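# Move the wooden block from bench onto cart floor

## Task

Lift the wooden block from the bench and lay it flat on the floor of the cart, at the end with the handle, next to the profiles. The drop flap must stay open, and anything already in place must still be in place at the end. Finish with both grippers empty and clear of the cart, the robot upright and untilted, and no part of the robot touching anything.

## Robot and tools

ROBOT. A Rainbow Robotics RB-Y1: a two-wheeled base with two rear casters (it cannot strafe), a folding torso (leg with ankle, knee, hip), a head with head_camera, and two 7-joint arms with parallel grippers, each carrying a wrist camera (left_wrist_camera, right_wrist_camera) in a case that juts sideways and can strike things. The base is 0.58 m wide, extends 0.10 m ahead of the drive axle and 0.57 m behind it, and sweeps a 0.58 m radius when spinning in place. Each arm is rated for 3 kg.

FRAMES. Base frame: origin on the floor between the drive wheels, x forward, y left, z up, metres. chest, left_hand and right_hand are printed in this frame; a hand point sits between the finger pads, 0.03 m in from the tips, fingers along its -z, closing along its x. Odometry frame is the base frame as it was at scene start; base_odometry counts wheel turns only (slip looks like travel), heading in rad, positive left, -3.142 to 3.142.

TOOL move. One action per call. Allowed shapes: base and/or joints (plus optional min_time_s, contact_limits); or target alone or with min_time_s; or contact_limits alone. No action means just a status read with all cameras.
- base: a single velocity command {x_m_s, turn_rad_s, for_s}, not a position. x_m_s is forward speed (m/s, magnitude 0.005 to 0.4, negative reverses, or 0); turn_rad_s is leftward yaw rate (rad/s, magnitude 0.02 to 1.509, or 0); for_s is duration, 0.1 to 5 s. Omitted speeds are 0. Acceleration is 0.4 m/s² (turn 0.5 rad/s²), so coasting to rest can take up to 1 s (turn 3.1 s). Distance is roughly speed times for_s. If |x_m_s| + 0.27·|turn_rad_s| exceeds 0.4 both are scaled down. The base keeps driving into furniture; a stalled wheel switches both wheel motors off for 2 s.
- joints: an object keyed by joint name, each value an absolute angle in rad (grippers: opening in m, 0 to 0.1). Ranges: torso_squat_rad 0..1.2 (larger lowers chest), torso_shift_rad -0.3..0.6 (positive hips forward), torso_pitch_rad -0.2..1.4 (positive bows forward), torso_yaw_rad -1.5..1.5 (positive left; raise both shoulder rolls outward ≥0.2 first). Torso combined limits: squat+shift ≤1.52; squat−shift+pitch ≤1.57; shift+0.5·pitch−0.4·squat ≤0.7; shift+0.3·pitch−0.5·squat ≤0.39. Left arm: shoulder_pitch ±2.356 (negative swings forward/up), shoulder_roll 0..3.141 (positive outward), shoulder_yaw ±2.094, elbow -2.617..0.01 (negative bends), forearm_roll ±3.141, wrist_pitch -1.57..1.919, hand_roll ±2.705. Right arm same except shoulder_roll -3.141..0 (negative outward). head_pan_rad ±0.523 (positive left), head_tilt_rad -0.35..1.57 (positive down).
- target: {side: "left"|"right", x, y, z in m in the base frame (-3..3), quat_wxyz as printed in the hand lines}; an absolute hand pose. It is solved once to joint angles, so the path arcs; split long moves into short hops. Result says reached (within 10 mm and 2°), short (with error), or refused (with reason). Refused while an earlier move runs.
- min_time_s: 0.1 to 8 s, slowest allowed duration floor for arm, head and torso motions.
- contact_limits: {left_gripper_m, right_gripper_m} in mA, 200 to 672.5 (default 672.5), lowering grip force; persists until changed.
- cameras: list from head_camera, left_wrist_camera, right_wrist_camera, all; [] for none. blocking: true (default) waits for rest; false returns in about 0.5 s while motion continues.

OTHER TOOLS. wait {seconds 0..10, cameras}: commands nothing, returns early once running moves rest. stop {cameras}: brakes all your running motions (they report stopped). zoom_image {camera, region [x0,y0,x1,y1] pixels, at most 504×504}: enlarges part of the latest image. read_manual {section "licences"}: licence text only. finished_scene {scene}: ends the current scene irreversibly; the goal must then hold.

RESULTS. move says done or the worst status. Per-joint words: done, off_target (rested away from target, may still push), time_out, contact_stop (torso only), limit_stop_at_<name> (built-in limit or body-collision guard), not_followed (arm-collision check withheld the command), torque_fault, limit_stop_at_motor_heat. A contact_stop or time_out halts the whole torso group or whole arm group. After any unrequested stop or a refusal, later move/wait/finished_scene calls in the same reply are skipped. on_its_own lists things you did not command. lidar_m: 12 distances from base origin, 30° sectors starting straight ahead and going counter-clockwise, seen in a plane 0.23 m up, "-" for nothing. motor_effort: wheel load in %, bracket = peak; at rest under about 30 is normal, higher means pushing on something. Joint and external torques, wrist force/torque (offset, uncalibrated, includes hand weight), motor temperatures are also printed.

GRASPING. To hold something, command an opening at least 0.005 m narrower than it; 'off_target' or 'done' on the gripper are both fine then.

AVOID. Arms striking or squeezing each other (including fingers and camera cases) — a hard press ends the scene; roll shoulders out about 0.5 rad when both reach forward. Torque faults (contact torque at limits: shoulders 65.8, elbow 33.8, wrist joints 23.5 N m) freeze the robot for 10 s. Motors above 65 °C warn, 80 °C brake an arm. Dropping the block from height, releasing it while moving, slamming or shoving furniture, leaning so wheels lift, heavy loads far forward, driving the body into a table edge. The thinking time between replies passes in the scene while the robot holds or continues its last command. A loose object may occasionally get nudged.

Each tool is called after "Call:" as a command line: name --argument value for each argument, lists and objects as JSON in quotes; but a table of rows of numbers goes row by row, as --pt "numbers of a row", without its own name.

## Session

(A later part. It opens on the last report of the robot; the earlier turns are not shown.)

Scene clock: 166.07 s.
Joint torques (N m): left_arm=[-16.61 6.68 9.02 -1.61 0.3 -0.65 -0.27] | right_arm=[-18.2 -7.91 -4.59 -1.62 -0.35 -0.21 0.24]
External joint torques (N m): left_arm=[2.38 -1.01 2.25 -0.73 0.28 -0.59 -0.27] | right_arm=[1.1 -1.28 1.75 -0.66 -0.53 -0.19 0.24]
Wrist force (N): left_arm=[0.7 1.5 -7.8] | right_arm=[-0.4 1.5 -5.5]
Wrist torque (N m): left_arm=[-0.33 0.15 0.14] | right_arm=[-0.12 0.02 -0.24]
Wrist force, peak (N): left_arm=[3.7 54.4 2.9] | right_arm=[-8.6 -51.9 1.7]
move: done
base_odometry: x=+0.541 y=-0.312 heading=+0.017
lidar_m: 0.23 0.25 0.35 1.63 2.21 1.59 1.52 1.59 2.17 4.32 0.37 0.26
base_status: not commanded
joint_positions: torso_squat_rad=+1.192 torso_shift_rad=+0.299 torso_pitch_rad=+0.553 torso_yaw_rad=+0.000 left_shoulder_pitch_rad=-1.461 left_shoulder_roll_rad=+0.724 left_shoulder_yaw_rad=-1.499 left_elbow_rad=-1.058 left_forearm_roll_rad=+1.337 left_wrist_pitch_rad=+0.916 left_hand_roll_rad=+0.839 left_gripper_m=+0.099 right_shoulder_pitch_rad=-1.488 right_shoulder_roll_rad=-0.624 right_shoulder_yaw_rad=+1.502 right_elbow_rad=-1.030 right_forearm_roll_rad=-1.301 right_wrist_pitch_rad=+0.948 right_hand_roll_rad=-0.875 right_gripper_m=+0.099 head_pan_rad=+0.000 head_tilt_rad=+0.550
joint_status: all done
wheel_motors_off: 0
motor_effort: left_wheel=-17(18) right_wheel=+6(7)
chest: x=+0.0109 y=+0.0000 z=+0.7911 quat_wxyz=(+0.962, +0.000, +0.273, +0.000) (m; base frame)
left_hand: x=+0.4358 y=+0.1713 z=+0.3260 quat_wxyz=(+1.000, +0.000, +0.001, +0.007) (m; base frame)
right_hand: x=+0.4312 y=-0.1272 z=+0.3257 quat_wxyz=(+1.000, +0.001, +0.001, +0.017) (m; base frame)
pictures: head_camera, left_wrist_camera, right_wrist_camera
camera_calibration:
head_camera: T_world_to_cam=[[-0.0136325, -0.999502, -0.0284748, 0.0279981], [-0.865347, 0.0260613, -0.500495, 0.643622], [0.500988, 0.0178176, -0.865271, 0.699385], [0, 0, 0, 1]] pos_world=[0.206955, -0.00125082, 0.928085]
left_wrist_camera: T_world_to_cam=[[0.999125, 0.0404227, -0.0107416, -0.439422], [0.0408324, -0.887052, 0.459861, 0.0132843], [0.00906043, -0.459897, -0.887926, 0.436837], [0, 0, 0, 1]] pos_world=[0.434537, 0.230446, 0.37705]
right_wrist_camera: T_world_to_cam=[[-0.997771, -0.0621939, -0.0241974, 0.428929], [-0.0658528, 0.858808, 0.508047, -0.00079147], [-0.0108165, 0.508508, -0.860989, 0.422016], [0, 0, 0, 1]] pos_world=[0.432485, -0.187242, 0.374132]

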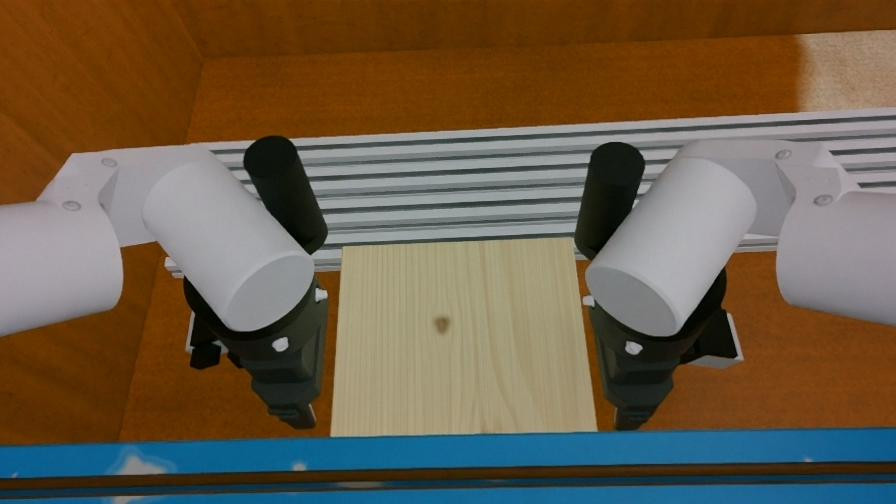

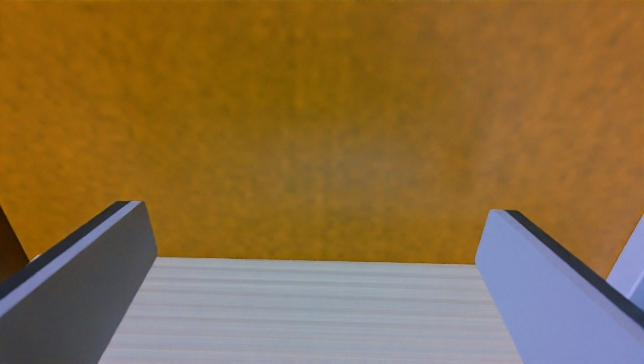

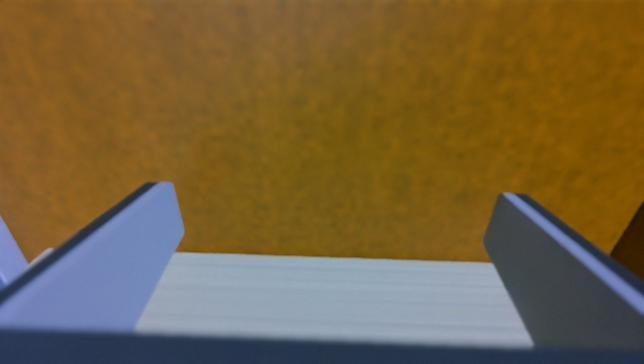

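Call:
move --joints '{"torso_squat_rad": 0.2, "torso_shift_rad": 0.105}' --min_time_s 3.6 --cameras '["head_camera"]'

Call:
move --base '{"turn_rad_s": -0.35, "for_s": 1.0}'

Call:
move --base '{"x_m_s": -0.3, "for_s": 1.95}'

Call:
move --base '{"turn_rad_s": 0.35, "for_s": 1.0}' --joints '{"left_shoulder_pitch_rad": -0.55, "left_shoulder_roll_rad": 1.3, "left_shoulder_yaw_rad": 0.0, "left_elbow_rad": -0.4, "left_forearm_roll_rad": 0.0, "left_wrist_pitch_rad": 0.0, "left_hand_roll_rad": 0.0}' --min_time_s 2.2 --cameras '["head_camera"]'

Scene clock: 176.53 s.
Joint torques (N m): left_arm=[-17.65 6.81 8.75 -1.42 0.2 -0.58 -0.3] | right_arm=[-19.52 -8.2 -5.39 -1.26 -0.11 -0.04 0.19]
External joint torques (N m): left_arm=[1.33 -0.88 1.98 -0.54 0.17 -0.51 -0.31] | right_arm=[-0.22 -1.58 0.94 -0.3 -0.29 -0.03 0.19]
Wrist force (N): left_arm=[1.0 1.5 -7.9] | right_arm=[-0.6 1.1 -5.2]
Wrist torque (N m): left_arm=[-0.33 0.20 0.11] | right_arm=[-0.06 0.02 -0.20]
Wrist force, peak (N): left_arm=[1.1 1.0 -8.5] | right_arm=[-0.8 1.3 -5.9]
move: done
base_odometry: x=+0.541 y=-0.312 heading=+0.017
lidar_m: 0.24 0.26 0.34 1.65 2.21 1.58 1.52 1.60 2.16 4.32 0.36 0.26
base_status: not commanded
joint_positions: torso_squat_rad=+0.200 torso_shift_rad=+0.105 torso_pitch_rad=+0.553 torso_yaw_rad=+0.000 left_shoulder_pitch_rad=-1.461 left_shoulder_roll_rad=+0.724 left_shoulder_yaw_rad=-1.499 left_elbow_rad=-1.058 left_forearm_roll_rad=+1.337 left_wrist_pitch_rad=+0.916 left_hand_roll_rad=+0.839 left_gripper_m=+0.099 right_shoulder_pitch_rad=-1.488 right_shoulder_roll_rad=-0.625 right_shoulder_yaw_rad=+1.502 right_elbow_rad=-1.030 right_forearm_roll_rad=-1.301 right_wrist_pitch_rad=+0.948 right_hand_roll_rad=-0.875 right_gripper_m=+0.099 head_pan_rad=+0.000 head_tilt_rad=+0.550
joint_status: all done
wheel_motors_off: 0
motor_effort: left_wheel=-16(18) right_wheel=+6(8)
chest: x=+0.0065 y=+0.0001 z=+1.2260 quat_wxyz=(+0.962, +0.000, +0.273, +0.000) (m; base frame)
left_hand: x=+0.4312 y=+0.1714 z=+0.7608 quat_wxyz=(+1.000, +0.000, +0.001, +0.007) (m; base frame)
right_hand: x=+0.4266 y=-0.1272 z=+0.7605 quat_wxyz=(+1.000, +0.001, +0.001, +0.017) (m; base frame)
pictures: head_camera
camera_calibration:
head_camera: T_world_to_cam=[[-0.0136389, -0.999502, -0.0284721, 0.0403195], [-0.865459, 0.0260615, -0.500302, 0.85724], [0.500794, 0.0178179, -0.865383, 1.07809], [0, 0, 0, 1]] pos_world=[0.202555, -0.00125082, 1.36299]

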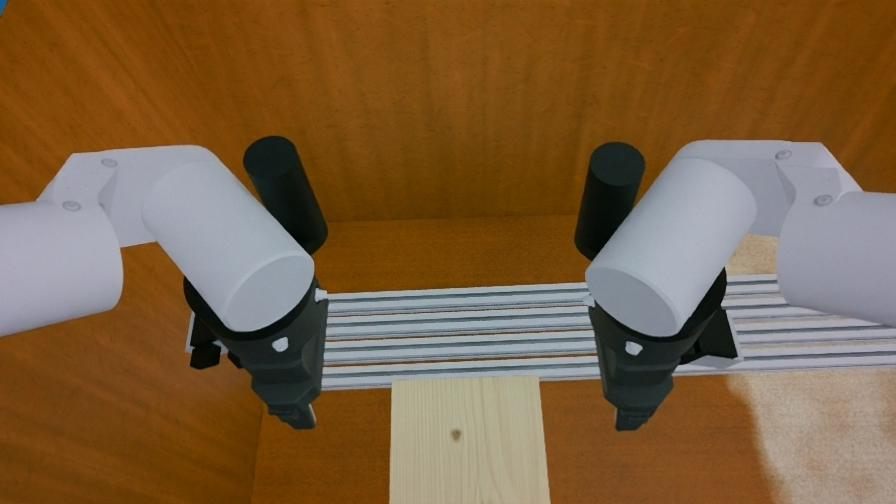

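Scene clock: 178.57 s.
Joint torques (N m): left_arm=[-17.5 5.96 8.81 -1.13 0.21 -0.54 -0.3] | right_arm=[-19.34 -7.93 -5.14 -1.28 -0.14 -0.06 0.27]
External joint torques (N m): left_arm=[1.49 -1.73 2.04 -0.25 0.18 -0.47 -0.3] | right_arm=[-0.05 -1.31 1.19 -0.32 -0.32 -0.05 0.27]
Wrist force (N): left_arm=[1.2 0.6 -7.7] | right_arm=[-0.7 0.8 -5.1]
Wrist torque (N m): left_arm=[-0.22 0.22 0.16] | right_arm=[-0.08 0.01 -0.22]
Wrist force, peak (N): left_arm=[0.9 0.6 -8.5] | right_arm=[-0.8 1.7 -5.6]
move: done
base_odometry: x=+0.541 y=-0.312 heading=-0.332
lidar_m: 0.24 0.24 0.27 0.44 3.82 1.89 1.56 1.54 1.70 2.62 0.62 0.30
base_status: done (sent for 1 of 1 s)
joint_positions: torso_squat_rad=+0.200 torso_shift_rad=+0.105 torso_pitch_rad=+0.553 torso_yaw_rad=+0.000 left_shoulder_pitch_rad=-1.461 left_shoulder_roll_rad=+0.724 left_shoulder_yaw_rad=-1.499 left_elbow_rad=-1.058 left_forearm_roll_rad=+1.337 left_wrist_pitch_rad=+0.916 left_hand_roll_rad=+0.839 left_gripper_m=+0.099 right_shoulder_pitch_rad=-1.488 right_shoulder_roll_rad=-0.625 right_shoulder_yaw_rad=+1.502 right_elbow_rad=-1.030 right_forearm_roll_rad=-1.301 right_wrist_pitch_rad=+0.948 right_hand_roll_rad=-0.875 right_gripper_m=+0.099 head_pan_rad=+0.000 head_tilt_rad=+0.550
joint_status: not commanded
wheel_motors_off: 0
motor_effort: left_wheel=+2(39) right_wheel=-14(32)
chest: x=+0.0065 y=+0.0001 z=+1.2260 quat_wxyz=(+0.962, +0.000, +0.273, +0.000) (m; base frame)
left_hand: x=+0.4312 y=+0.1715 z=+0.7608 quat_wxyz=(+1.000, +0.000, +0.001, +0.007) (m; base frame)
right_hand: x=+0.4266 y=-0.1273 z=+0.7605 quat_wxyz=(+1.000, +0.001, +0.001, +0.017) (m; base frame)
pictures: none

Scene clock: 181.83 s.
Joint torques (N m): left_arm=[-18.02 6.21 8.43 -1.07 0.15 -0.46 -0.32] | right_arm=[-19.96 -7.45 -5.24 -1.04 -0.08 0.03 0.31]
External joint torques (N m): left_arm=[0.97 -1.49 1.66 -0.19 0.12 -0.4 -0.32] | right_arm=[-0.66 -0.83 1.1 -0.08 -0.26 0.04 0.31]
Wrist force (N): left_arm=[1.7 1.3 -8.2] | right_arm=[-0.9 1.0 -5.4]
Wrist torque (N m): left_arm=[-0.31 0.29 0.14] | right_arm=[-0.07 -0.02 -0.19]
Wrist force, peak (N): left_arm=[1.7 1.3 -8.2] | right_arm=[-0.8 1.4 -5.9]
move: done
base_odometry: x=-0.016 y=-0.119 heading=-0.332
lidar_m: 0.80 0.79 1.16 1.69 2.43 1.21 1.00 0.99 1.10 1.69 3.94 1.00
base_status: done (sent for 1.97 of 1.97 s)
joint_positions: torso_squat_rad=+0.200 torso_shift_rad=+0.105 torso_pitch_rad=+0.553 torso_yaw_rad=+0.000 left_shoulder_pitch_rad=-1.461 left_shoulder_roll_rad=+0.724 left_shoulder_yaw_rad=-1.499 left_elbow_rad=-1.058 left_forearm_roll_rad=+1.337 left_wrist_pitch_rad=+0.916 left_hand_roll_rad=+0.839 left_gripper_m=+0.099 right_shoulder_pitch_rad=-1.488 right_shoulder_roll_rad=-0.625 right_shoulder_yaw_rad=+1.502 right_elbow_rad=-1.030 right_forearm_roll_rad=-1.301 right_wrist_pitch_rad=+0.948 right_hand_roll_rad=-0.875 right_gripper_m=+0.099 head_pan_rad=+0.000 head_tilt_rad=+0.550
joint_status: not commanded
wheel_motors_off: 0
motor_effort: left_wheel=-4(24) right_wheel=+3(38)
chest: x=+0.0065 y=+0.0001 z=+1.2260 quat_wxyz=(+0.962, +0.000, +0.273, +0.000) (m; base frame)
left_hand: x=+0.4313 y=+0.1714 z=+0.7608 quat_wxyz=(+1.000, +0.000, +0.001, +0.007) (m; base frame)
right_hand: x=+0.4265 y=-0.1273 z=+0.7605 quat_wxyz=(+1.000, +0.001, +0.001, +0.017) (m; base frame)
pictures: none

Scene clock: 184.33 s.
Joint torques (N m): left_arm=[-4.42 23.09 5.47 -0.91 0.18 -0.67 -0.02] | right_arm=[-19.88 -7.15 -5.37 -0.94 -0.16 0.05 0.24]
External joint torques (N m): left_arm=[-0.49 -4.05 1 -0.24 0.07 -0.45 -0.03] | right_arm=[-0.59 -0.52 0.96 0.02 -0.34 0.06 0.24]
Wrist force (N): left_arm=[-0.2 -5.3 -3.4] | right_arm=[-0.6 1.1 -5.2]
Wrist torque (N m): left_arm=[0.17 0.11 0.09] | right_arm=[-0.09 0.01 -0.23]
Wrist force, peak (N): left_arm=[0.1 1.8 -8.7] | right_arm=[-0.2 1.2 -5.8]
move: done
base_odometry: x=-0.017 y=-0.119 heading=+0.017
lidar_m: 0.79 1.17 1.69 4.06 1.40 1.01 0.97 1.03 1.39 3.62 1.14 0.82
base_status: done (sent for 1 of 1 s)
joint_positions: torso_squat_rad=+0.200 torso_shift_rad=+0.105 torso_pitch_rad=+0.553 torso_yaw_rad=+0.000 left_shoulder_pitch_rad=-0.550 left_shoulder_roll_rad=+1.300 left_shoulder_yaw_rad=+0.000 left_elbow_rad=-0.400 left_forearm_roll_rad=+0.000 left_wrist_pitch_rad=+0.000 left_hand_roll_rad=+0.000 left_gripper_m=+0.099 right_shoulder_pitch_rad=-1.488 right_shoulder_roll_rad=-0.625 right_shoulder_yaw_rad=+1.502 right_elbow_rad=-1.030 right_forearm_roll_rad=-1.301 right_wrist_pitch_rad=+0.948 right_hand_roll_rad=-0.875 right_gripper_m=+0.099 head_pan_rad=+0.000 head_tilt_rad=+0.550
joint_status: all done
wheel_motors_off: 0
motor_effort: left_wheel=-2(28) right_wheel=+17(38)
chest: x=+0.0065 y=+0.0001 z=+1.2260 quat_wxyz=(+0.962, +0.000, +0.273, +0.000) (m; base frame)
left_hand: x=+0.3551 y=+0.8738 z=+1.0539 quat_wxyz=(+0.784, +0.555, -0.200, -0.196) (m; base frame)
right_hand: x=+0.4266 y=-0.1273 z=+0.7605 quat_wxyz=(+1.000, +0.001, +0.001, +0.017) (m; base frame)
pictures: head_camera
camera_calibration:
head_camera: T_world_to_cam=[[-0.0135493, -0.999504, -0.0284228, 0.0402338], [-0.865416, 0.0259609, -0.500381, 0.85734], [0.500871, 0.0178178, -0.865338, 1.07801], [0, 0, 0, 1]] pos_world=[0.202556, -0.00125112, 1.36299]

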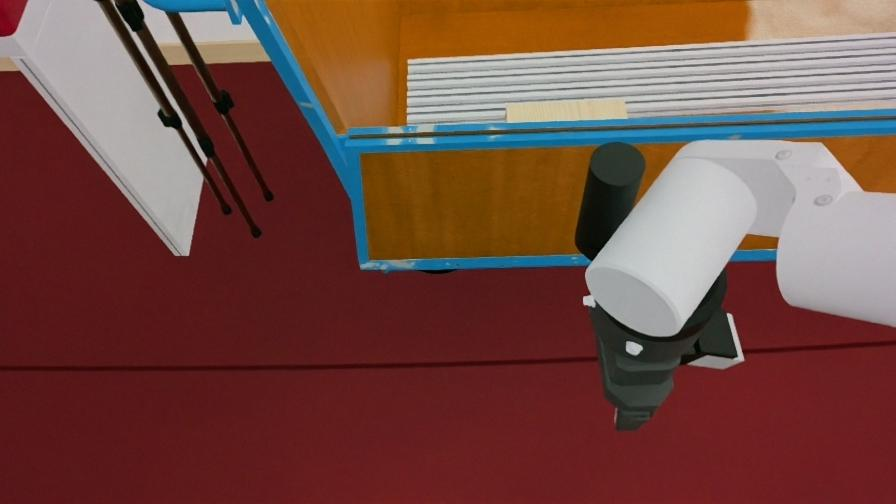

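Call:
move --joints '{"left_shoulder_pitch_rad": -0.55, "left_shoulder_roll_rad": 1.2, "left_shoulder_yaw_rad": -1.5, "left_elbow_rad": -1.5, "left_forearm_roll_rad": 0.0, "left_wrist_pitch_rad": 0.0, "left_hand_roll_rad": 0.0}' --min_time_s 1.5

Call:
move --target '{"side": "right", "x": 0.43, "y": -0.36, "z": 0.76, "quat_wxyz": [0.99996, 0, 0, 0.0086]}' --cameras '["head_camera"]'

Scene clock: 195.07 s.
Joint torques (N m): left_arm=[-0.84 11.39 2.24 -2.14 0 -0.83 -0.12] | right_arm=[-19.74 -6.96 -5.44 -1.02 -0.12 0.04 0.17]
External joint torques (N m): left_arm=[-0.65 -1.95 1.71 0.48 -0.01 -0.03 -0.1] | right_arm=[-0.44 -0.34 0.9 -0.06 -0.3 0.06 0.17]
Wrist force (N): left_arm=[-0.7 0.3 -7.3] | right_arm=[-0.5 1.6 -5.7]
Wrist torque (N m): left_arm=[-0.18 0.13 0.14] | right_arm=[-0.15 0.03 -0.23]
Wrist force, peak (N): left_arm=[1.0 -3.1 -7.6] | right_arm=[-0.3 1.7 -5.8]
move: done
base_odometry: x=-0.017 y=-0.119 heading=+0.017
lidar_m: 0.79 1.16 1.68 4.09 1.42 1.02 0.96 1.02 1.39 3.62 1.16 0.82
base_status: not commanded
joint_positions: torso_squat_rad=+0.200 torso_shift_rad=+0.105 torso_pitch_rad=+0.553 torso_yaw_rad=+0.000 left_shoulder_pitch_rad=-0.550 left_shoulder_roll_rad=+1.200 left_shoulder_yaw_rad=-1.500 left_elbow_rad=-1.500 left_forearm_roll_rad=+0.000 left_wrist_pitch_rad=+0.000 left_hand_roll_rad=+0.000 left_gripper_m=+0.099 right_shoulder_pitch_rad=-1.488 right_shoulder_roll_rad=-0.625 right_shoulder_yaw_rad=+1.502 right_elbow_rad=-1.030 right_forearm_roll_rad=-1.301 right_wrist_pitch_rad=+0.948 right_hand_roll_rad=-0.875 right_gripper_m=+0.099 head_pan_rad=+0.000 head_tilt_rad=+0.550
joint_status: all done
wheel_motors_off: 0
motor_effort: left_wheel=-2(3) right_wheel=+18(19)
chest: x=+0.0065 y=+0.0001 z=+1.2260 quat_wxyz=(+0.962, +0.000, +0.273, +0.000) (m; base frame)
left_hand: x=+0.0840 y=+0.3151 z=+0.6854 quat_wxyz=(+0.639, -0.123, -0.127, -0.748) (m; base frame)
right_hand: x=+0.4266 y=-0.1273 z=+0.7605 quat_wxyz=(+1.000, +0.001, +0.001, +0.017) (m; base frame)
pictures: none

Scene clock: 196.30 s.
Joint torques (N m): left_arm=[-0.55 11.46 1.99 -2.22 0 -0.92 -0.14] | right_arm=[-16.92 -12.72 -7.23 1.12 0.17 -0.04 -0.45]
External joint torques (N m): left_arm=[-0.36 -1.87 1.46 0.41 -0.01 -0.12 -0.12] | right_arm=[-1.14 0.98 -1.86 -0.19 -0.01 0.01 -0.45]
Wrist force (N): left_arm=[-1.6 0.8 -7.5] | right_arm=[-0.4 1.2 -5.2]
Wrist torque (N m): left_arm=[-0.21 0.07 0.15] | right_arm=[-0.09 0.04 -0.19]
Wrist force, peak (N): left_arm=[-1.4 -0.1 -7.8] | right_arm=[-0.6 1.5 -6.3]
move: done
base_odometry: x=-0.017 y=-0.119 heading=+0.017
lidar_m: 0.79 1.16 1.68 4.08 1.43 1.02 0.97 1.02 1.39 3.62 1.15 0.83
base_status: not commanded
joint_positions: torso_squat_rad=+0.200 torso_shift_rad=+0.105 torso_pitch_rad=+0.553 torso_yaw_rad=+0.000 left_shoulder_pitch_rad=-0.550 left_shoulder_roll_rad=+1.200 left_shoulder_yaw_rad=-1.500 left_elbow_rad=-1.500 left_forearm_roll_rad=+0.000 left_wrist_pitch_rad=+0.000 left_hand_roll_rad=+0.000 left_gripper_m=+0.099 right_shoulder_pitch_rad=-1.291 right_shoulder_roll_rad=-1.002 right_shoulder_yaw_rad=+1.411 right_elbow_rad=-0.909 right_forearm_roll_rad=-1.609 right_wrist_pitch_rad=+0.803 right_hand_roll_rad=-0.241 right_gripper_m=+0.099 head_pan_rad=+0.000 head_tilt_rad=+0.550
joint_status: all done
wheel_motors_off: 0
motor_effort: left_wheel=-3(4) right_wheel=+19(22)
chest: x=+0.0065 y=+0.0001 z=+1.2260 quat_wxyz=(+0.962, +0.000, +0.273, +0.000) (m; base frame)
left_hand: x=+0.0840 y=+0.3150 z=+0.6853 quat_wxyz=(+0.639, -0.123, -0.127, -0.748) (m; base frame)
right_hand: x=+0.4294 y=-0.3599 z=+0.7600 quat_wxyz=(+1.000, -0.002, -0.003, +0.008) (m; base frame)
right_hand_status: reached (checked arc, planned for 0.7 s): 1 mm and 0.4 deg off.
pictures: head_camera
camera_calibration:
head_camera: T_world_to_cam=[[-0.0136389, -0.999502, -0.0284721, 0.0403195], [-0.865459, 0.0260615, -0.500302, 0.85724], [0.500794, 0.0178179, -0.865383, 1.07809], [0, 0, 0, 1]] pos_world=[0.202555, -0.00125082, 1.36299]

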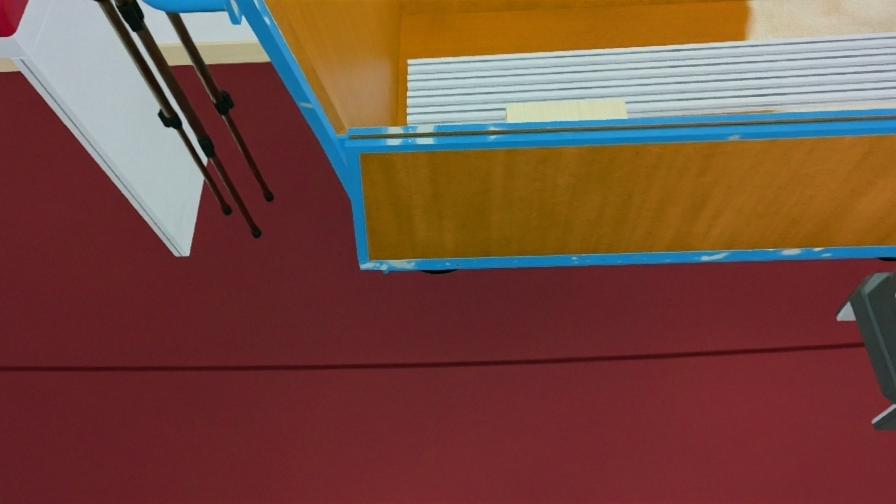

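Call:
move --base '{"x_m_s": 0.3, "for_s": 1.833}' --joints '{"left_shoulder_roll_rad": 1.5, "left_elbow_rad": -1.25}' --cameras '["head_camera", "right_wrist_camera"]'

Scene clock: 202.03 s.
Joint torques (N m): left_arm=[-0.02 17.84 1.58 2.69 0.02 -0.21 -0.05] | right_arm=[-16.26 -12.97 -6.4 1.19 0.18 -0.01 -0.29]
External joint torques (N m): left_arm=[0.2 -3.3 1 -0.56 0.02 -0.49 -0.06] | right_arm=[-0.48 0.73 -1.03 -0.12 0 0.04 -0.29]
Wrist force (N): left_arm=[2.2 0.4 -7.3] | right_arm=[-1.2 1.6 -5.2]
Wrist torque (N m): left_arm=[-0.19 0.25 0.12] | right_arm=[-0.16 -0.04 -0.18]
Wrist force, peak (N): left_arm=[0.9 -0.5 -9.1] | right_arm=[-0.6 1.4 -6.0]
move: done
base_odometry: x=+0.533 y=-0.110 heading=+0.017
lidar_m: 0.24 0.25 0.68 3.82 2.20 1.58 1.52 1.59 2.16 1.03 0.37 0.26
base_status: done (sent for 1.83 of 1.83 s)
joint_positions: torso_squat_rad=+0.200 torso_shift_rad=+0.105 torso_pitch_rad=+0.554 torso_yaw_rad=+0.000 left_shoulder_pitch_rad=-0.550 left_shoulder_roll_rad=+1.500 left_shoulder_yaw_rad=-1.500 left_elbow_rad=-1.250 left_forearm_roll_rad=+0.000 left_wrist_pitch_rad=+0.000 left_hand_roll_rad=+0.000 left_gripper_m=+0.099 right_shoulder_pitch_rad=-1.292 right_shoulder_roll_rad=-1.002 right_shoulder_yaw_rad=+1.411 right_elbow_rad=-0.909 right_forearm_roll_rad=-1.609 right_wrist_pitch_rad=+0.803 right_hand_roll_rad=-0.241 right_gripper_m=+0.099 head_pan_rad=+0.000 head_tilt_rad=+0.550
joint_status: all done
wheel_motors_off: 0
motor_effort: left_wheel=+2(32) right_wheel=-1(47)
chest: x=+0.0066 y=+0.0001 z=+1.2260 quat_wxyz=(+0.962, +0.000, +0.273, +0.000) (m; base frame)
left_hand: x=+0.1370 y=+0.6062 z=+0.7584 quat_wxyz=(+0.642, +0.088, +0.048, -0.760) (m; base frame)
right_hand: x=+0.4295 y=-0.3597 z=+0.7600 quat_wxyz=(+1.000, -0.001, -0.003, +0.008) (m; base frame)
pictures: head_camera, right_wrist_camera
camera_calibration:
head_camera: T_world_to_cam=[[-0.0136415, -0.999501, -0.0284729, 0.0403197], [-0.865503, 0.0260626, -0.500226, 0.857182], [0.500719, 0.0178196, -0.865427, 1.07803], [0, 0, 0, 1]] pos_world=[0.202656, -0.00125082, 1.36289]
right_wrist_camera: T_world_to_cam=[[-0.998455, -0.045029, -0.0325672, 0.436183], [-0.0553109, 0.861962, 0.503947, -0.0221491], [0.00537944, 0.50497, -0.86312, 0.907454], [0, 0, 0, 1]] pos_world=[0.429403, -0.419504, 0.808609]

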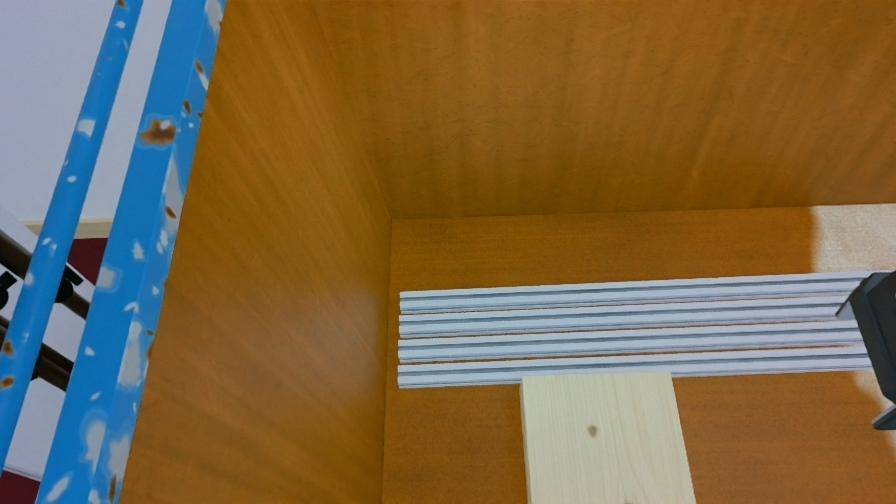

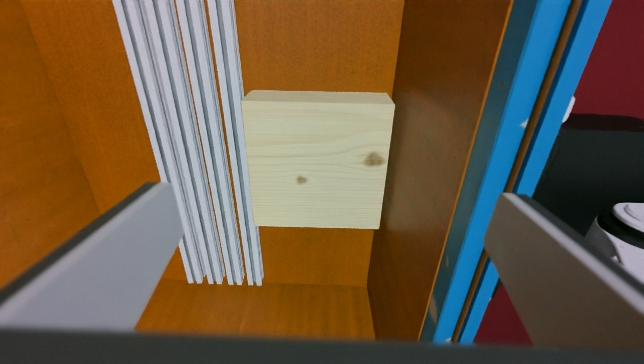

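Call:
move --joints '{"torso_squat_rad": 1.192, "torso_shift_rad": 0.299}' --min_time_s 4 --cameras '["head_camera", "right_wrist_camera"]'

Scene clock: 209.57 s.
Joint torques (N m): left_arm=[-0.15 18.23 1.75 2.76 -0.08 -0.05 -0.01] | right_arm=[-16.32 -13.32 -6.3 1.32 0.24 -0.09 -0.25]
External joint torques (N m): left_arm=[0.08 -2.9 1.17 -0.49 -0.08 -0.33 -0.02] | right_arm=[-0.54 0.37 -0.93 0.01 0.06 -0.03 -0.25]
Wrist force (N): left_arm=[1.4 0.5 -7.2] | right_arm=[-0.5 1.2 -5.5]
Wrist torque (N m): left_arm=[-0.22 0.24 0.08] | right_arm=[-0.08 0.03 -0.19]
Wrist force, peak (N): left_arm=[2.6 0.2 -8.4] | right_arm=[-0.7 1.9 -6.0]
move: done
base_odometry: x=+0.533 y=-0.110 heading=+0.017
lidar_m: 0.24 0.26 0.67 3.82 2.22 1.59 1.52 1.60 2.17 1.07 0.37 0.25
base_status: not commanded
joint_positions: torso_squat_rad=+1.192 torso_shift_rad=+0.299 torso_pitch_rad=+0.553 torso_yaw_rad=+0.000 left_shoulder_pitch_rad=-0.550 left_shoulder_roll_rad=+1.500 left_shoulder_yaw_rad=-1.500 left_elbow_rad=-1.250 left_forearm_roll_rad=+0.000 left_wrist_pitch_rad=+0.000 left_hand_roll_rad=+0.000 left_gripper_m=+0.099 right_shoulder_pitch_rad=-1.292 right_shoulder_roll_rad=-1.002 right_shoulder_yaw_rad=+1.411 right_elbow_rad=-0.909 right_forearm_roll_rad=-1.609 right_wrist_pitch_rad=+0.803 right_hand_roll_rad=-0.241 right_gripper_m=+0.099 head_pan_rad=+0.000 head_tilt_rad=+0.550
joint_status: all done
wheel_motors_off: 0
motor_effort: left_wheel=+3(4) right_wheel=-2(3)
chest: x=+0.0109 y=+0.0000 z=+0.7911 quat_wxyz=(+0.962, +0.000, +0.273, +0.000) (m; base frame)
left_hand: x=+0.1414 y=+0.6061 z=+0.3235 quat_wxyz=(+0.642, +0.088, +0.048, -0.760) (m; base frame)
right_hand: x=+0.4339 y=-0.3597 z=+0.3252 quat_wxyz=(+1.000, -0.001, -0.003, +0.008) (m; base frame)
pictures: head_camera, right_wrist_camera
camera_calibration:
head_camera: T_world_to_cam=[[-0.0136389, -0.999502, -0.0284721, 0.027997], [-0.865459, 0.0260615, -0.500302, 0.643467], [0.500794, 0.0178179, -0.865383, 0.69953], [0, 0, 0, 1]] pos_world=[0.206955, -0.00125082, 0.928085]
right_wrist_camera: T_world_to_cam=[[-0.998454, -0.0449794, -0.0326539, 0.42637], [-0.0553118, 0.861964, 0.503942, 0.197208], [0.00547943, 0.504969, -0.86312, 0.532102], [0, 0, 0, 1]] pos_world=[0.433703, -0.419504, 0.373809]

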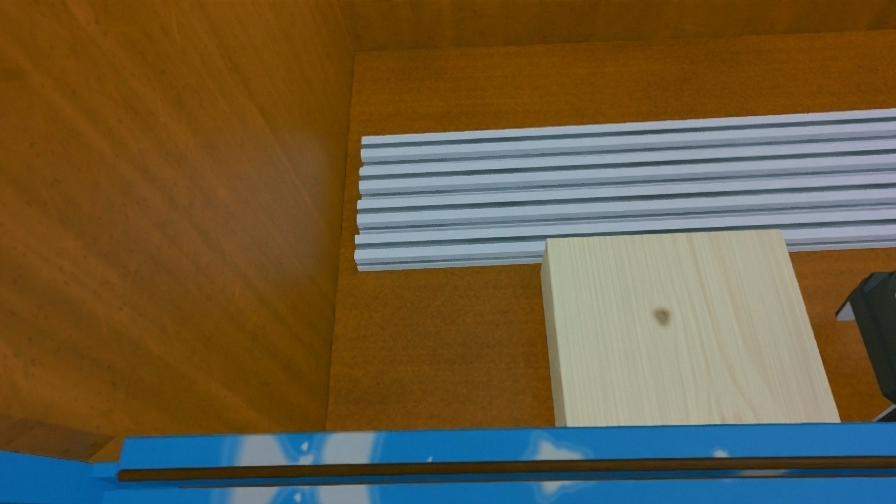

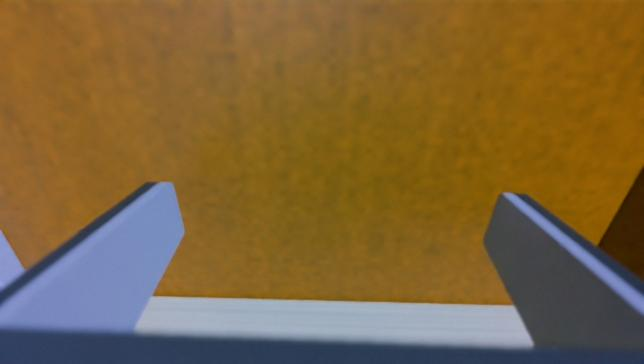

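Call:
move --target '{"side": "right", "x": 0.434, "y": -0.30, "z": 0.325, "quat_wxyz": [0.99992, 0, 0, 0.013]}' --min_time_s 1.5 --cameras '["right_wrist_camera"]'

Scene clock: 219.60 s.
Joint torques (N m): left_arm=[-0.52 18.65 1.98 2.78 0.03 -0.11 0.03] | right_arm=[-20.7 -6.2 -6.05 -2.86 -0.53 -0.44 0.07]
External joint torques (N m): left_arm=[-0.3 -2.49 1.4 -0.48 0.03 -0.39 0.01] | right_arm=[-3.99 5.72 -0.13 -3.44 -0.7 -0.41 0.07]
Wrist force (N): left_arm=[2.5 1.0 -6.8] | right_arm=[1.5 -5.4 -8.0]
Wrist torque (N m): left_arm=[-0.27 0.33 0.11] | right_arm=[-0.03 0.21 -0.40]
Wrist force, peak (N): left_arm=[2.2 1.4 -8.4] | right_arm=[0.2 -6.3 -9.4]
move: done
base_odometry: x=+0.533 y=-0.110 heading=+0.017
lidar_m: 0.24 0.26 0.67 3.83 2.22 1.59 1.51 1.59 2.15 1.07 0.39 0.25
base_status: not commanded
joint_positions: torso_squat_rad=+1.192 torso_shift_rad=+0.299 torso_pitch_rad=+0.553 torso_yaw_rad=+0.000 left_shoulder_pitch_rad=-0.550 left_shoulder_roll_rad=+1.500 left_shoulder_yaw_rad=-1.500 left_elbow_rad=-1.250 left_forearm_roll_rad=+0.000 left_wrist_pitch_rad=+0.000 left_hand_roll_rad=+0.000 left_gripper_m=+0.099 right_shoulder_pitch_rad=-1.351 right_shoulder_roll_rad=-0.954 right_shoulder_yaw_rad=+1.463 right_elbow_rad=-1.024 right_forearm_roll_rad=-1.501 right_wrist_pitch_rad=+0.822 right_hand_roll_rad=-0.459 right_gripper_m=+0.099 head_pan_rad=+0.000 head_tilt_rad=+0.550
joint_status: all done
wheel_motors_off: 0
motor_effort: left_wheel=+2(4) right_wheel=+0(3)
chest: x=+0.0109 y=+0.0000 z=+0.7911 quat_wxyz=(+0.962, +0.000, +0.273, +0.000) (m; base frame)
left_hand: x=+0.1414 y=+0.6060 z=+0.3234 quat_wxyz=(+0.642, +0.088, +0.048, -0.760) (m; base frame)
right_hand: x=+0.4339 y=-0.3015 z=+0.3250 quat_wxyz=(+1.000, +0.000, +0.001, +0.012) (m; base frame)
right_hand_status: reached (checked arc, planned for 1.5 s): 1 mm and 0.1 deg off.
pictures: right_wrist_camera
camera_calibration:
right_wrist_camera: T_world_to_cam=[[-0.998261, -0.053696, -0.0243078, 0.423586], [-0.0585986, 0.859685, 0.507452, 0.146763], [-0.00635112, 0.507994, -0.861337, 0.50806], [0, 0, 0, 1]] pos_world=[0.434676, -0.361517, 0.373432]

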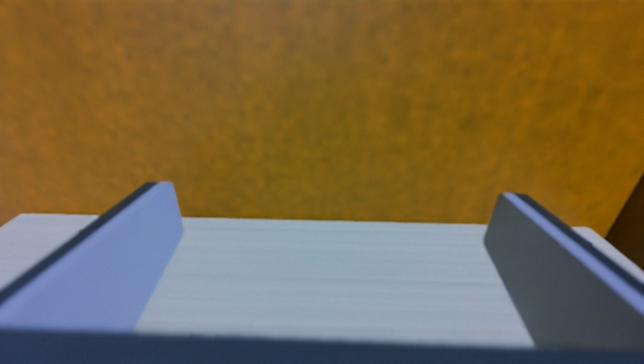

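Call:
move --target '{"side": "right", "x": 0.4325, "y": -0.20, "z": 0.325, "quat_wxyz": [0.99992, 0, 0, 0.013]}' --min_time_s 2.5 --cameras '["head_camera", "right_wrist_camera"]'

Scene clock: 223.43 s.
Joint torques (N m): left_arm=[-0.21 18.08 1.76 2.94 -0.08 -0.07 -0.06] | right_arm=[-22.2 -2.55 -6.34 -4.31 -0.41 -0.71 0.1]
External joint torques (N m): left_arm=[0.01 -3.05 1.17 -0.31 -0.08 -0.35 -0.07] | right_arm=[-3.93 6.3 0.05 -3.91 -0.59 -0.7 0.1]
Wrist force (N): left_arm=[2.2 0.8 -8.2] | right_arm=[1.7 -5.9 -8.5]
Wrist torque (N m): left_arm=[-0.25 0.34 0.13] | right_arm=[0.00 0.25 -0.46]
Wrist force, peak (N): left_arm=[2.1 0.5 -8.4] | right_arm=[2.8 -7.6 -8.9]
move: done
base_odometry: x=+0.533 y=-0.110 heading=+0.017
lidar_m: 0.23 0.25 0.68 3.84 2.22 1.60 1.52 1.60 2.15 4.34 0.38 0.26
base_status: not commanded
joint_positions: torso_squat_rad=+1.192 torso_shift_rad=+0.299 torso_pitch_rad=+0.553 torso_yaw_rad=+0.000 left_shoulder_pitch_rad=-0.550 left_shoulder_roll_rad=+1.500 left_shoulder_yaw_rad=-1.500 left_elbow_rad=-1.250 left_forearm_roll_rad=+0.000 left_wrist_pitch_rad=+0.000 left_hand_roll_rad=+0.000 left_gripper_m=+0.099 right_shoulder_pitch_rad=-1.443 right_shoulder_roll_rad=-0.797 right_shoulder_yaw_rad=+1.517 right_elbow_rad=-1.096 right_forearm_roll_rad=-1.357 right_wrist_pitch_rad=+0.881 right_hand_roll_rad=-0.767 right_gripper_m=+0.099 head_pan_rad=+0.000 head_tilt_rad=+0.550
joint_status: all done
wheel_motors_off: 0
motor_effort: left_wheel=+0(2) right_wheel=-1(2)
chest: x=+0.0109 y=+0.0000 z=+0.7911 quat_wxyz=(+0.962, +0.000, +0.273, +0.000) (m; base frame)
left_hand: x=+0.1415 y=+0.6060 z=+0.3234 quat_wxyz=(+0.642, +0.088, +0.048, -0.760) (m; base frame)
right_hand: x=+0.4325 y=-0.2016 z=+0.3249 quat_wxyz=(+1.000, -0.001, +0.000, +0.012) (m; base frame)
right_hand_status: reached (checked arc, planned for 2.5 s): 2 mm and 0.2 deg off.
pictures: head_camera, right_wrist_camera
camera_calibration:
head_camera: T_world_to_cam=[[-0.0137748, -0.999501, -0.0284336, 0.0278899], [-0.865457, 0.0261599, -0.5003, 0.643467], [0.500794, 0.0177165, -0.865385, 0.699534], [0, 0, 0, 1]] pos_world=[0.206955, -0.00135027, 0.928086]
right_wrist_camera: T_world_to_cam=[[-0.998265, -0.0528513, -0.0259521, 0.428301], [-0.0587182, 0.861032, 0.505149, 0.0619798], [-0.00435221, 0.505797, -0.862642, 0.4563], [0, 0, 0, 1]] pos_world=[0.433183, -0.261525, 0.373429]

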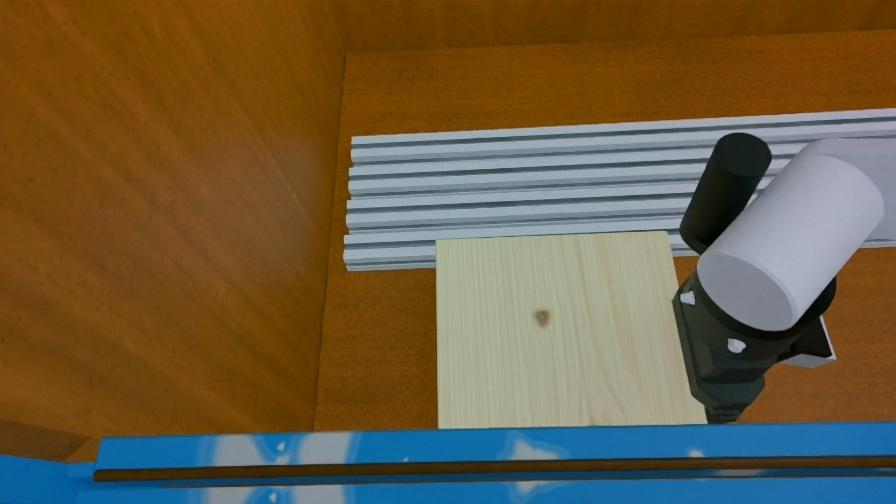

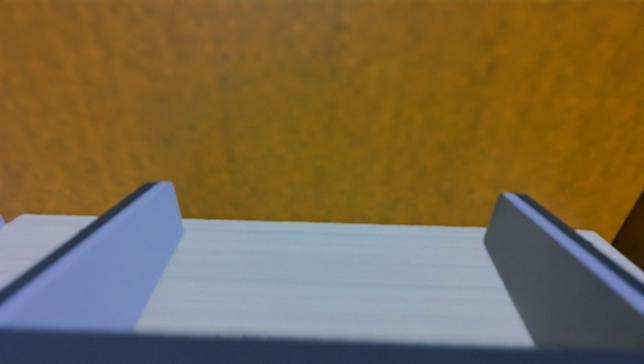

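Call:
move --target '{"side": "right", "x": 0.431, "y": -0.12, "z": 0.325, "quat_wxyz": [0.99992, 0, 0, 0.013]}' --min_time_s 2.5 --cameras '["head_camera", "right_wrist_camera"]'

Scene clock: 230.87 s.
Joint torques (N m): left_arm=[-0.41 18.64 1.69 2.84 -0.02 -0.12 -0.05] | right_arm=[-24.74 -1.2 -7.55 -1.66 -0.41 -1.29 -0.72]
External joint torques (N m): left_arm=[-0.19 -2.49 1.11 -0.42 -0.02 -0.4 -0.06] | right_arm=[-5.33 5.22 -1.29 -0.82 -0.59 -1.28 -0.72]
Motor temperatures (°C): left_arm=[31 29 31 36 34 33 37] | right_arm=[35 30 31 31 35 37 34]
Wrist force (N): left_arm=[2.0 0.7 -7.6] | right_arm=[-3.5 -6.2 -6.5]
Wrist torque (N m): left_arm=[-0.25 0.29 0.12] | right_arm=[0.08 -0.12 0.42]
Wrist force, peak (N): left_arm=[2.0 -0.1 -8.9] | right_arm=[-5.9 -9.1 -6.3]
move: done
base_odometry: x=+0.533 y=-0.110 heading=+0.017
lidar_m: 0.23 0.26 0.68 3.83 2.21 1.59 1.52 1.60 2.15 4.34 0.38 0.25
base_status: not commanded
joint_positions: torso_squat_rad=+1.192 torso_shift_rad=+0.299 torso_pitch_rad=+0.553 torso_yaw_rad=+0.000 left_shoulder_pitch_rad=-0.550 left_shoulder_roll_rad=+1.500 left_shoulder_yaw_rad=-1.500 left_elbow_rad=-1.250 left_forearm_roll_rad=+0.000 left_wrist_pitch_rad=+0.000 left_hand_roll_rad=+0.000 left_gripper_m=+0.099 right_shoulder_pitch_rad=-1.502 right_shoulder_roll_rad=-0.605 right_shoulder_yaw_rad=+1.525 right_elbow_rad=-1.017 right_forearm_roll_rad=-1.311 right_wrist_pitch_rad=+0.941 right_hand_roll_rad=-0.897 right_gripper_m=+0.099 head_pan_rad=+0.000 head_tilt_rad=+0.550
joint_status: all done
wheel_motors_off: 0
motor_effort: left_wheel=+0(2) right_wheel=+1(3)
chest: x=+0.0109 y=+0.0000 z=+0.7911 quat_wxyz=(+0.962, +0.000, +0.273, +0.000) (m; base frame)
left_hand: x=+0.1415 y=+0.6060 z=+0.3234 quat_wxyz=(+0.642, +0.088, +0.048, -0.760) (m; base frame)
right_hand: x=+0.4306 y=-0.1212 z=+0.3246 quat_wxyz=(+1.000, -0.001, +0.000, +0.012) (m; base frame)
right_hand_status: reached (checked arc, planned for 2.5 s): 1 mm and 0.1 deg off.
pictures: head_camera, right_wrist_camera
camera_calibration:
head_camera: T_world_to_cam=[[-0.0137715, -0.999501, -0.0284317, 0.0278875], [-0.865457, 0.026156, -0.5003, 0.643467], [0.500794, 0.0177165, -0.865385, 0.699534], [0, 0, 0, 1]] pos_world=[0.206955, -0.00135028, 0.928086]
right_wrist_camera: T_world_to_cam=[[-0.99822, -0.0538517, -0.0256209, 0.430421], [-0.0594123, 0.860861, 0.50536, -0.00701021], [-0.00515851, 0.505983, -0.862528, 0.415708], [0, 0, 0, 1]] pos_world=[0.431382, -0.181128, 0.37313]

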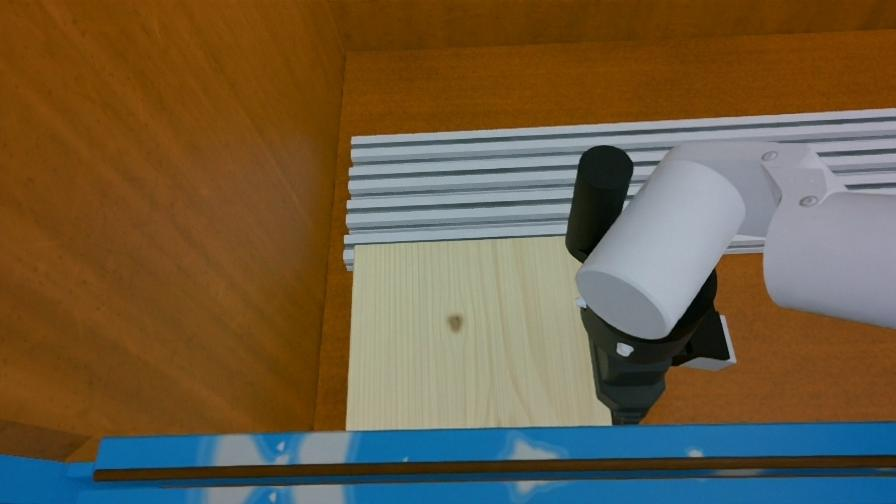

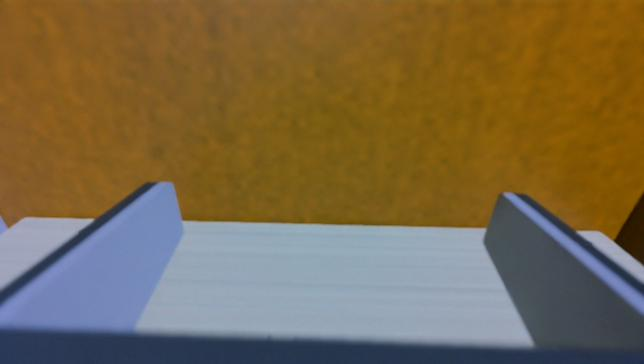

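Call:
move --target '{"side": "right", "x": 0.4305, "y": -0.10, "z": 0.325, "quat_wxyz": [0.99992, 0, 0, 0.013]}' --min_time_s 1.2

Call:
move --target '{"side": "right", "x": 0.431, "y": -0.16, "z": 0.33, "quat_wxyz": [0.99992, 0, 0, 0.013]}' --min_time_s 1.5 --cameras '["head_camera", "right_wrist_camera"]'

Call:
zoom_image --camera "head_camera" --region '[290, 200, 640, 450]'

Scene clock: 234.20 s.
Joint torques (N m): left_arm=[-0.2 18.22 1.8 2.68 0.02 -0.13 -0.07] | right_arm=[-24.8 0.6 -8.18 -2.5 -0.48 -1.22 -0.49]
External joint torques (N m): left_arm=[0.03 -2.92 1.21 -0.58 0.02 -0.41 -0.08] | right_arm=[-5.17 6.44 -2 -1.59 -0.66 -1.21 -0.49]
Wrist force (N): left_arm=[1.6 0.4 -7.8] | right_arm=[-1.9 -6.3 -8.2]
Wrist torque (N m): left_arm=[-0.20 0.19 0.06] | right_arm=[0.00 -0.14 0.26]
Wrist force, peak (N): left_arm=[2.2 -0.3 -8.3] | right_arm=[-5.3 -9.1 -7.6]
move: done
base_odometry: x=+0.533 y=-0.110 heading=+0.017
lidar_m: 0.24 0.25 0.69 3.83 2.22 1.59 1.52 1.61 2.15 4.34 0.38 0.26
base_status: not commanded
joint_positions: torso_squat_rad=+1.192 torso_shift_rad=+0.299 torso_pitch_rad=+0.553 torso_yaw_rad=+0.000 left_shoulder_pitch_rad=-0.550 left_shoulder_roll_rad=+1.500 left_shoulder_yaw_rad=-1.500 left_elbow_rad=-1.250 left_forearm_roll_rad=+0.000 left_wrist_pitch_rad=+0.000 left_hand_roll_rad=+0.000 left_gripper_m=+0.099 right_shoulder_pitch_rad=-1.516 right_shoulder_roll_rad=-0.555 right_shoulder_yaw_rad=+1.526 right_elbow_rad=-0.987 right_forearm_roll_rad=-1.305 right_wrist_pitch_rad=+0.953 right_hand_roll_rad=-0.920 right_gripper_m=+0.099 head_pan_rad=+0.000 head_tilt_rad=+0.550
joint_status: all done
wheel_motors_off: 0
motor_effort: left_wheel=+0(1) right_wheel=-2(2)
chest: x=+0.0109 y=+0.0000 z=+0.7911 quat_wxyz=(+0.962, +0.000, +0.273, +0.000) (m; base frame)
left_hand: x=+0.1415 y=+0.6060 z=+0.3234 quat_wxyz=(+0.642, +0.088, +0.048, -0.760) (m; base frame)
right_hand: x=+0.4297 y=-0.1017 z=+0.3252 quat_wxyz=(+1.000, +0.000, +0.000, +0.013) (m; base frame)
right_hand_status: reached (checked arc, planned for 1.2 s): 2 mm and 0.1 deg off.
pictures: none

Scene clock: 236.03 s.
Joint torques (N m): left_arm=[-0.2 18.23 1.75 2.78 -0.02 -0.19 -0.07] | right_arm=[-17.9 -9.12 -8.45 -1.36 -0.18 -0.03 0.25]
External joint torques (N m): left_arm=[0.03 -2.9 1.17 -0.47 -0.02 -0.47 -0.08] | right_arm=[0.98 -1.46 -1.89 -0.63 -0.36 -0.01 0.25]
Wrist force (N): left_arm=[2.2 0.6 -7.6] | right_arm=[-0.3 1.0 -5.0]
Wrist torque (N m): left_arm=[-0.22 0.28 0.12] | right_arm=[-0.06 0.06 -0.22]
Wrist force, peak (N): left_arm=[2.2 0.6 -8.4] | right_arm=[-2.2 -7.3 -8.3]
move: done
base_odometry: x=+0.533 y=-0.110 heading=+0.017
lidar_m: 0.24 0.26 0.67 3.83 2.22 1.58 1.52 1.60 2.15 4.32 0.38 0.26
base_status: not commanded
joint_positions: torso_squat_rad=+1.192 torso_shift_rad=+0.299 torso_pitch_rad=+0.553 torso_yaw_rad=+0.000 left_shoulder_pitch_rad=-0.550 left_shoulder_roll_rad=+1.500 left_shoulder_yaw_rad=-1.500 left_elbow_rad=-1.250 left_forearm_roll_rad=+0.000 left_wrist_pitch_rad=+0.000 left_hand_roll_rad=+0.000 left_gripper_m=+0.099 right_shoulder_pitch_rad=-1.482 right_shoulder_roll_rad=-0.722 right_shoulder_yaw_rad=+1.525 right_elbow_rad=-1.103 right_forearm_roll_rad=-1.323 right_wrist_pitch_rad=+0.921 right_hand_roll_rad=-0.861 right_gripper_m=+0.099 head_pan_rad=+0.000 head_tilt_rad=+0.550
joint_status: all done
wheel_motors_off: 0
motor_effort: left_wheel=+1(2) right_wheel=+0(2)
chest: x=+0.0109 y=+0.0000 z=+0.7911 quat_wxyz=(+0.962, +0.000, +0.273, +0.000) (m; base frame)
left_hand: x=+0.1414 y=+0.6060 z=+0.3235 quat_wxyz=(+0.642, +0.088, +0.048, -0.760) (m; base frame)
right_hand: x=+0.4310 y=-0.1597 z=+0.3300 quat_wxyz=(+1.000, +0.000, +0.001, +0.013) (m; base frame)
right_hand_status: reached (checked arc, planned for 1.5 s): 0 mm and 0.1 deg off.
pictures: head_camera, right_wrist_camera
camera_calibration:
head_camera: T_world_to_cam=[[-0.0136389, -0.999502, -0.0284721, 0.0278971], [-0.865459, 0.0260615, -0.500302, 0.643469], [0.500794, 0.0178179, -0.865383, 0.699531], [0, 0, 0, 1]] pos_world=[0.206955, -0.00135082, 0.928085]
right_wrist_camera: T_world_to_cam=[[-0.998135, -0.0555955, -0.0252018, 0.428398], [-0.060697, 0.860209, 0.506317, 0.0236208], [-0.00647008, 0.506902, -0.861979, 0.440375], [0, 0, 0, 1]] pos_world=[0.431882, -0.219729, 0.378431]

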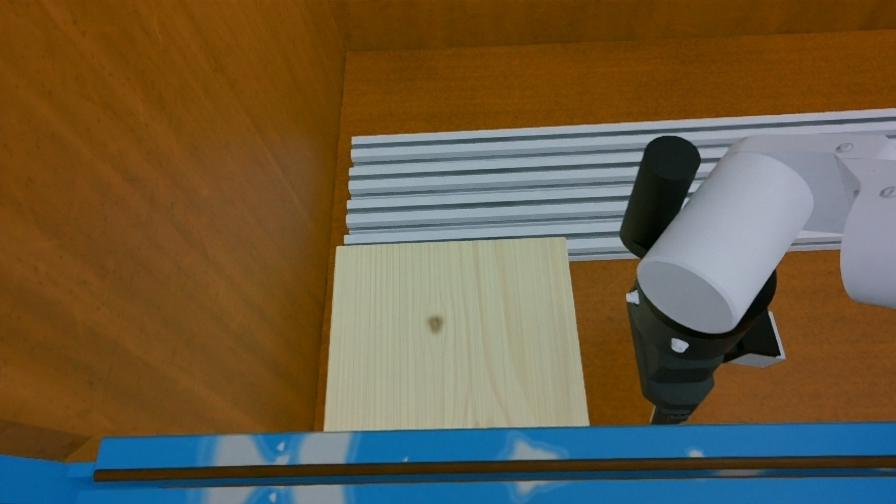

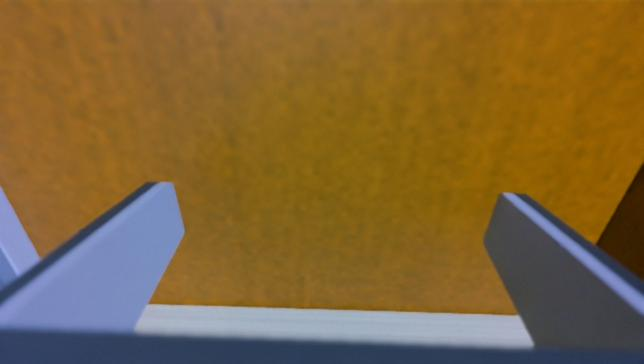

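Scaled by 1.440 from the camera's 896x504 image, which has a finer 1280x720 frame.

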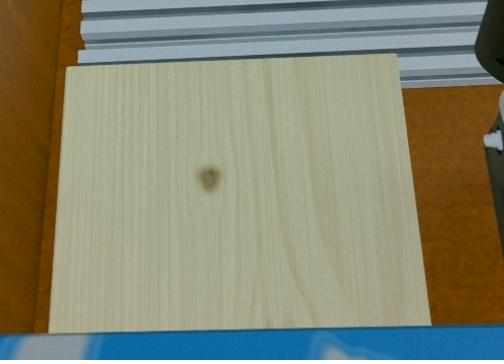

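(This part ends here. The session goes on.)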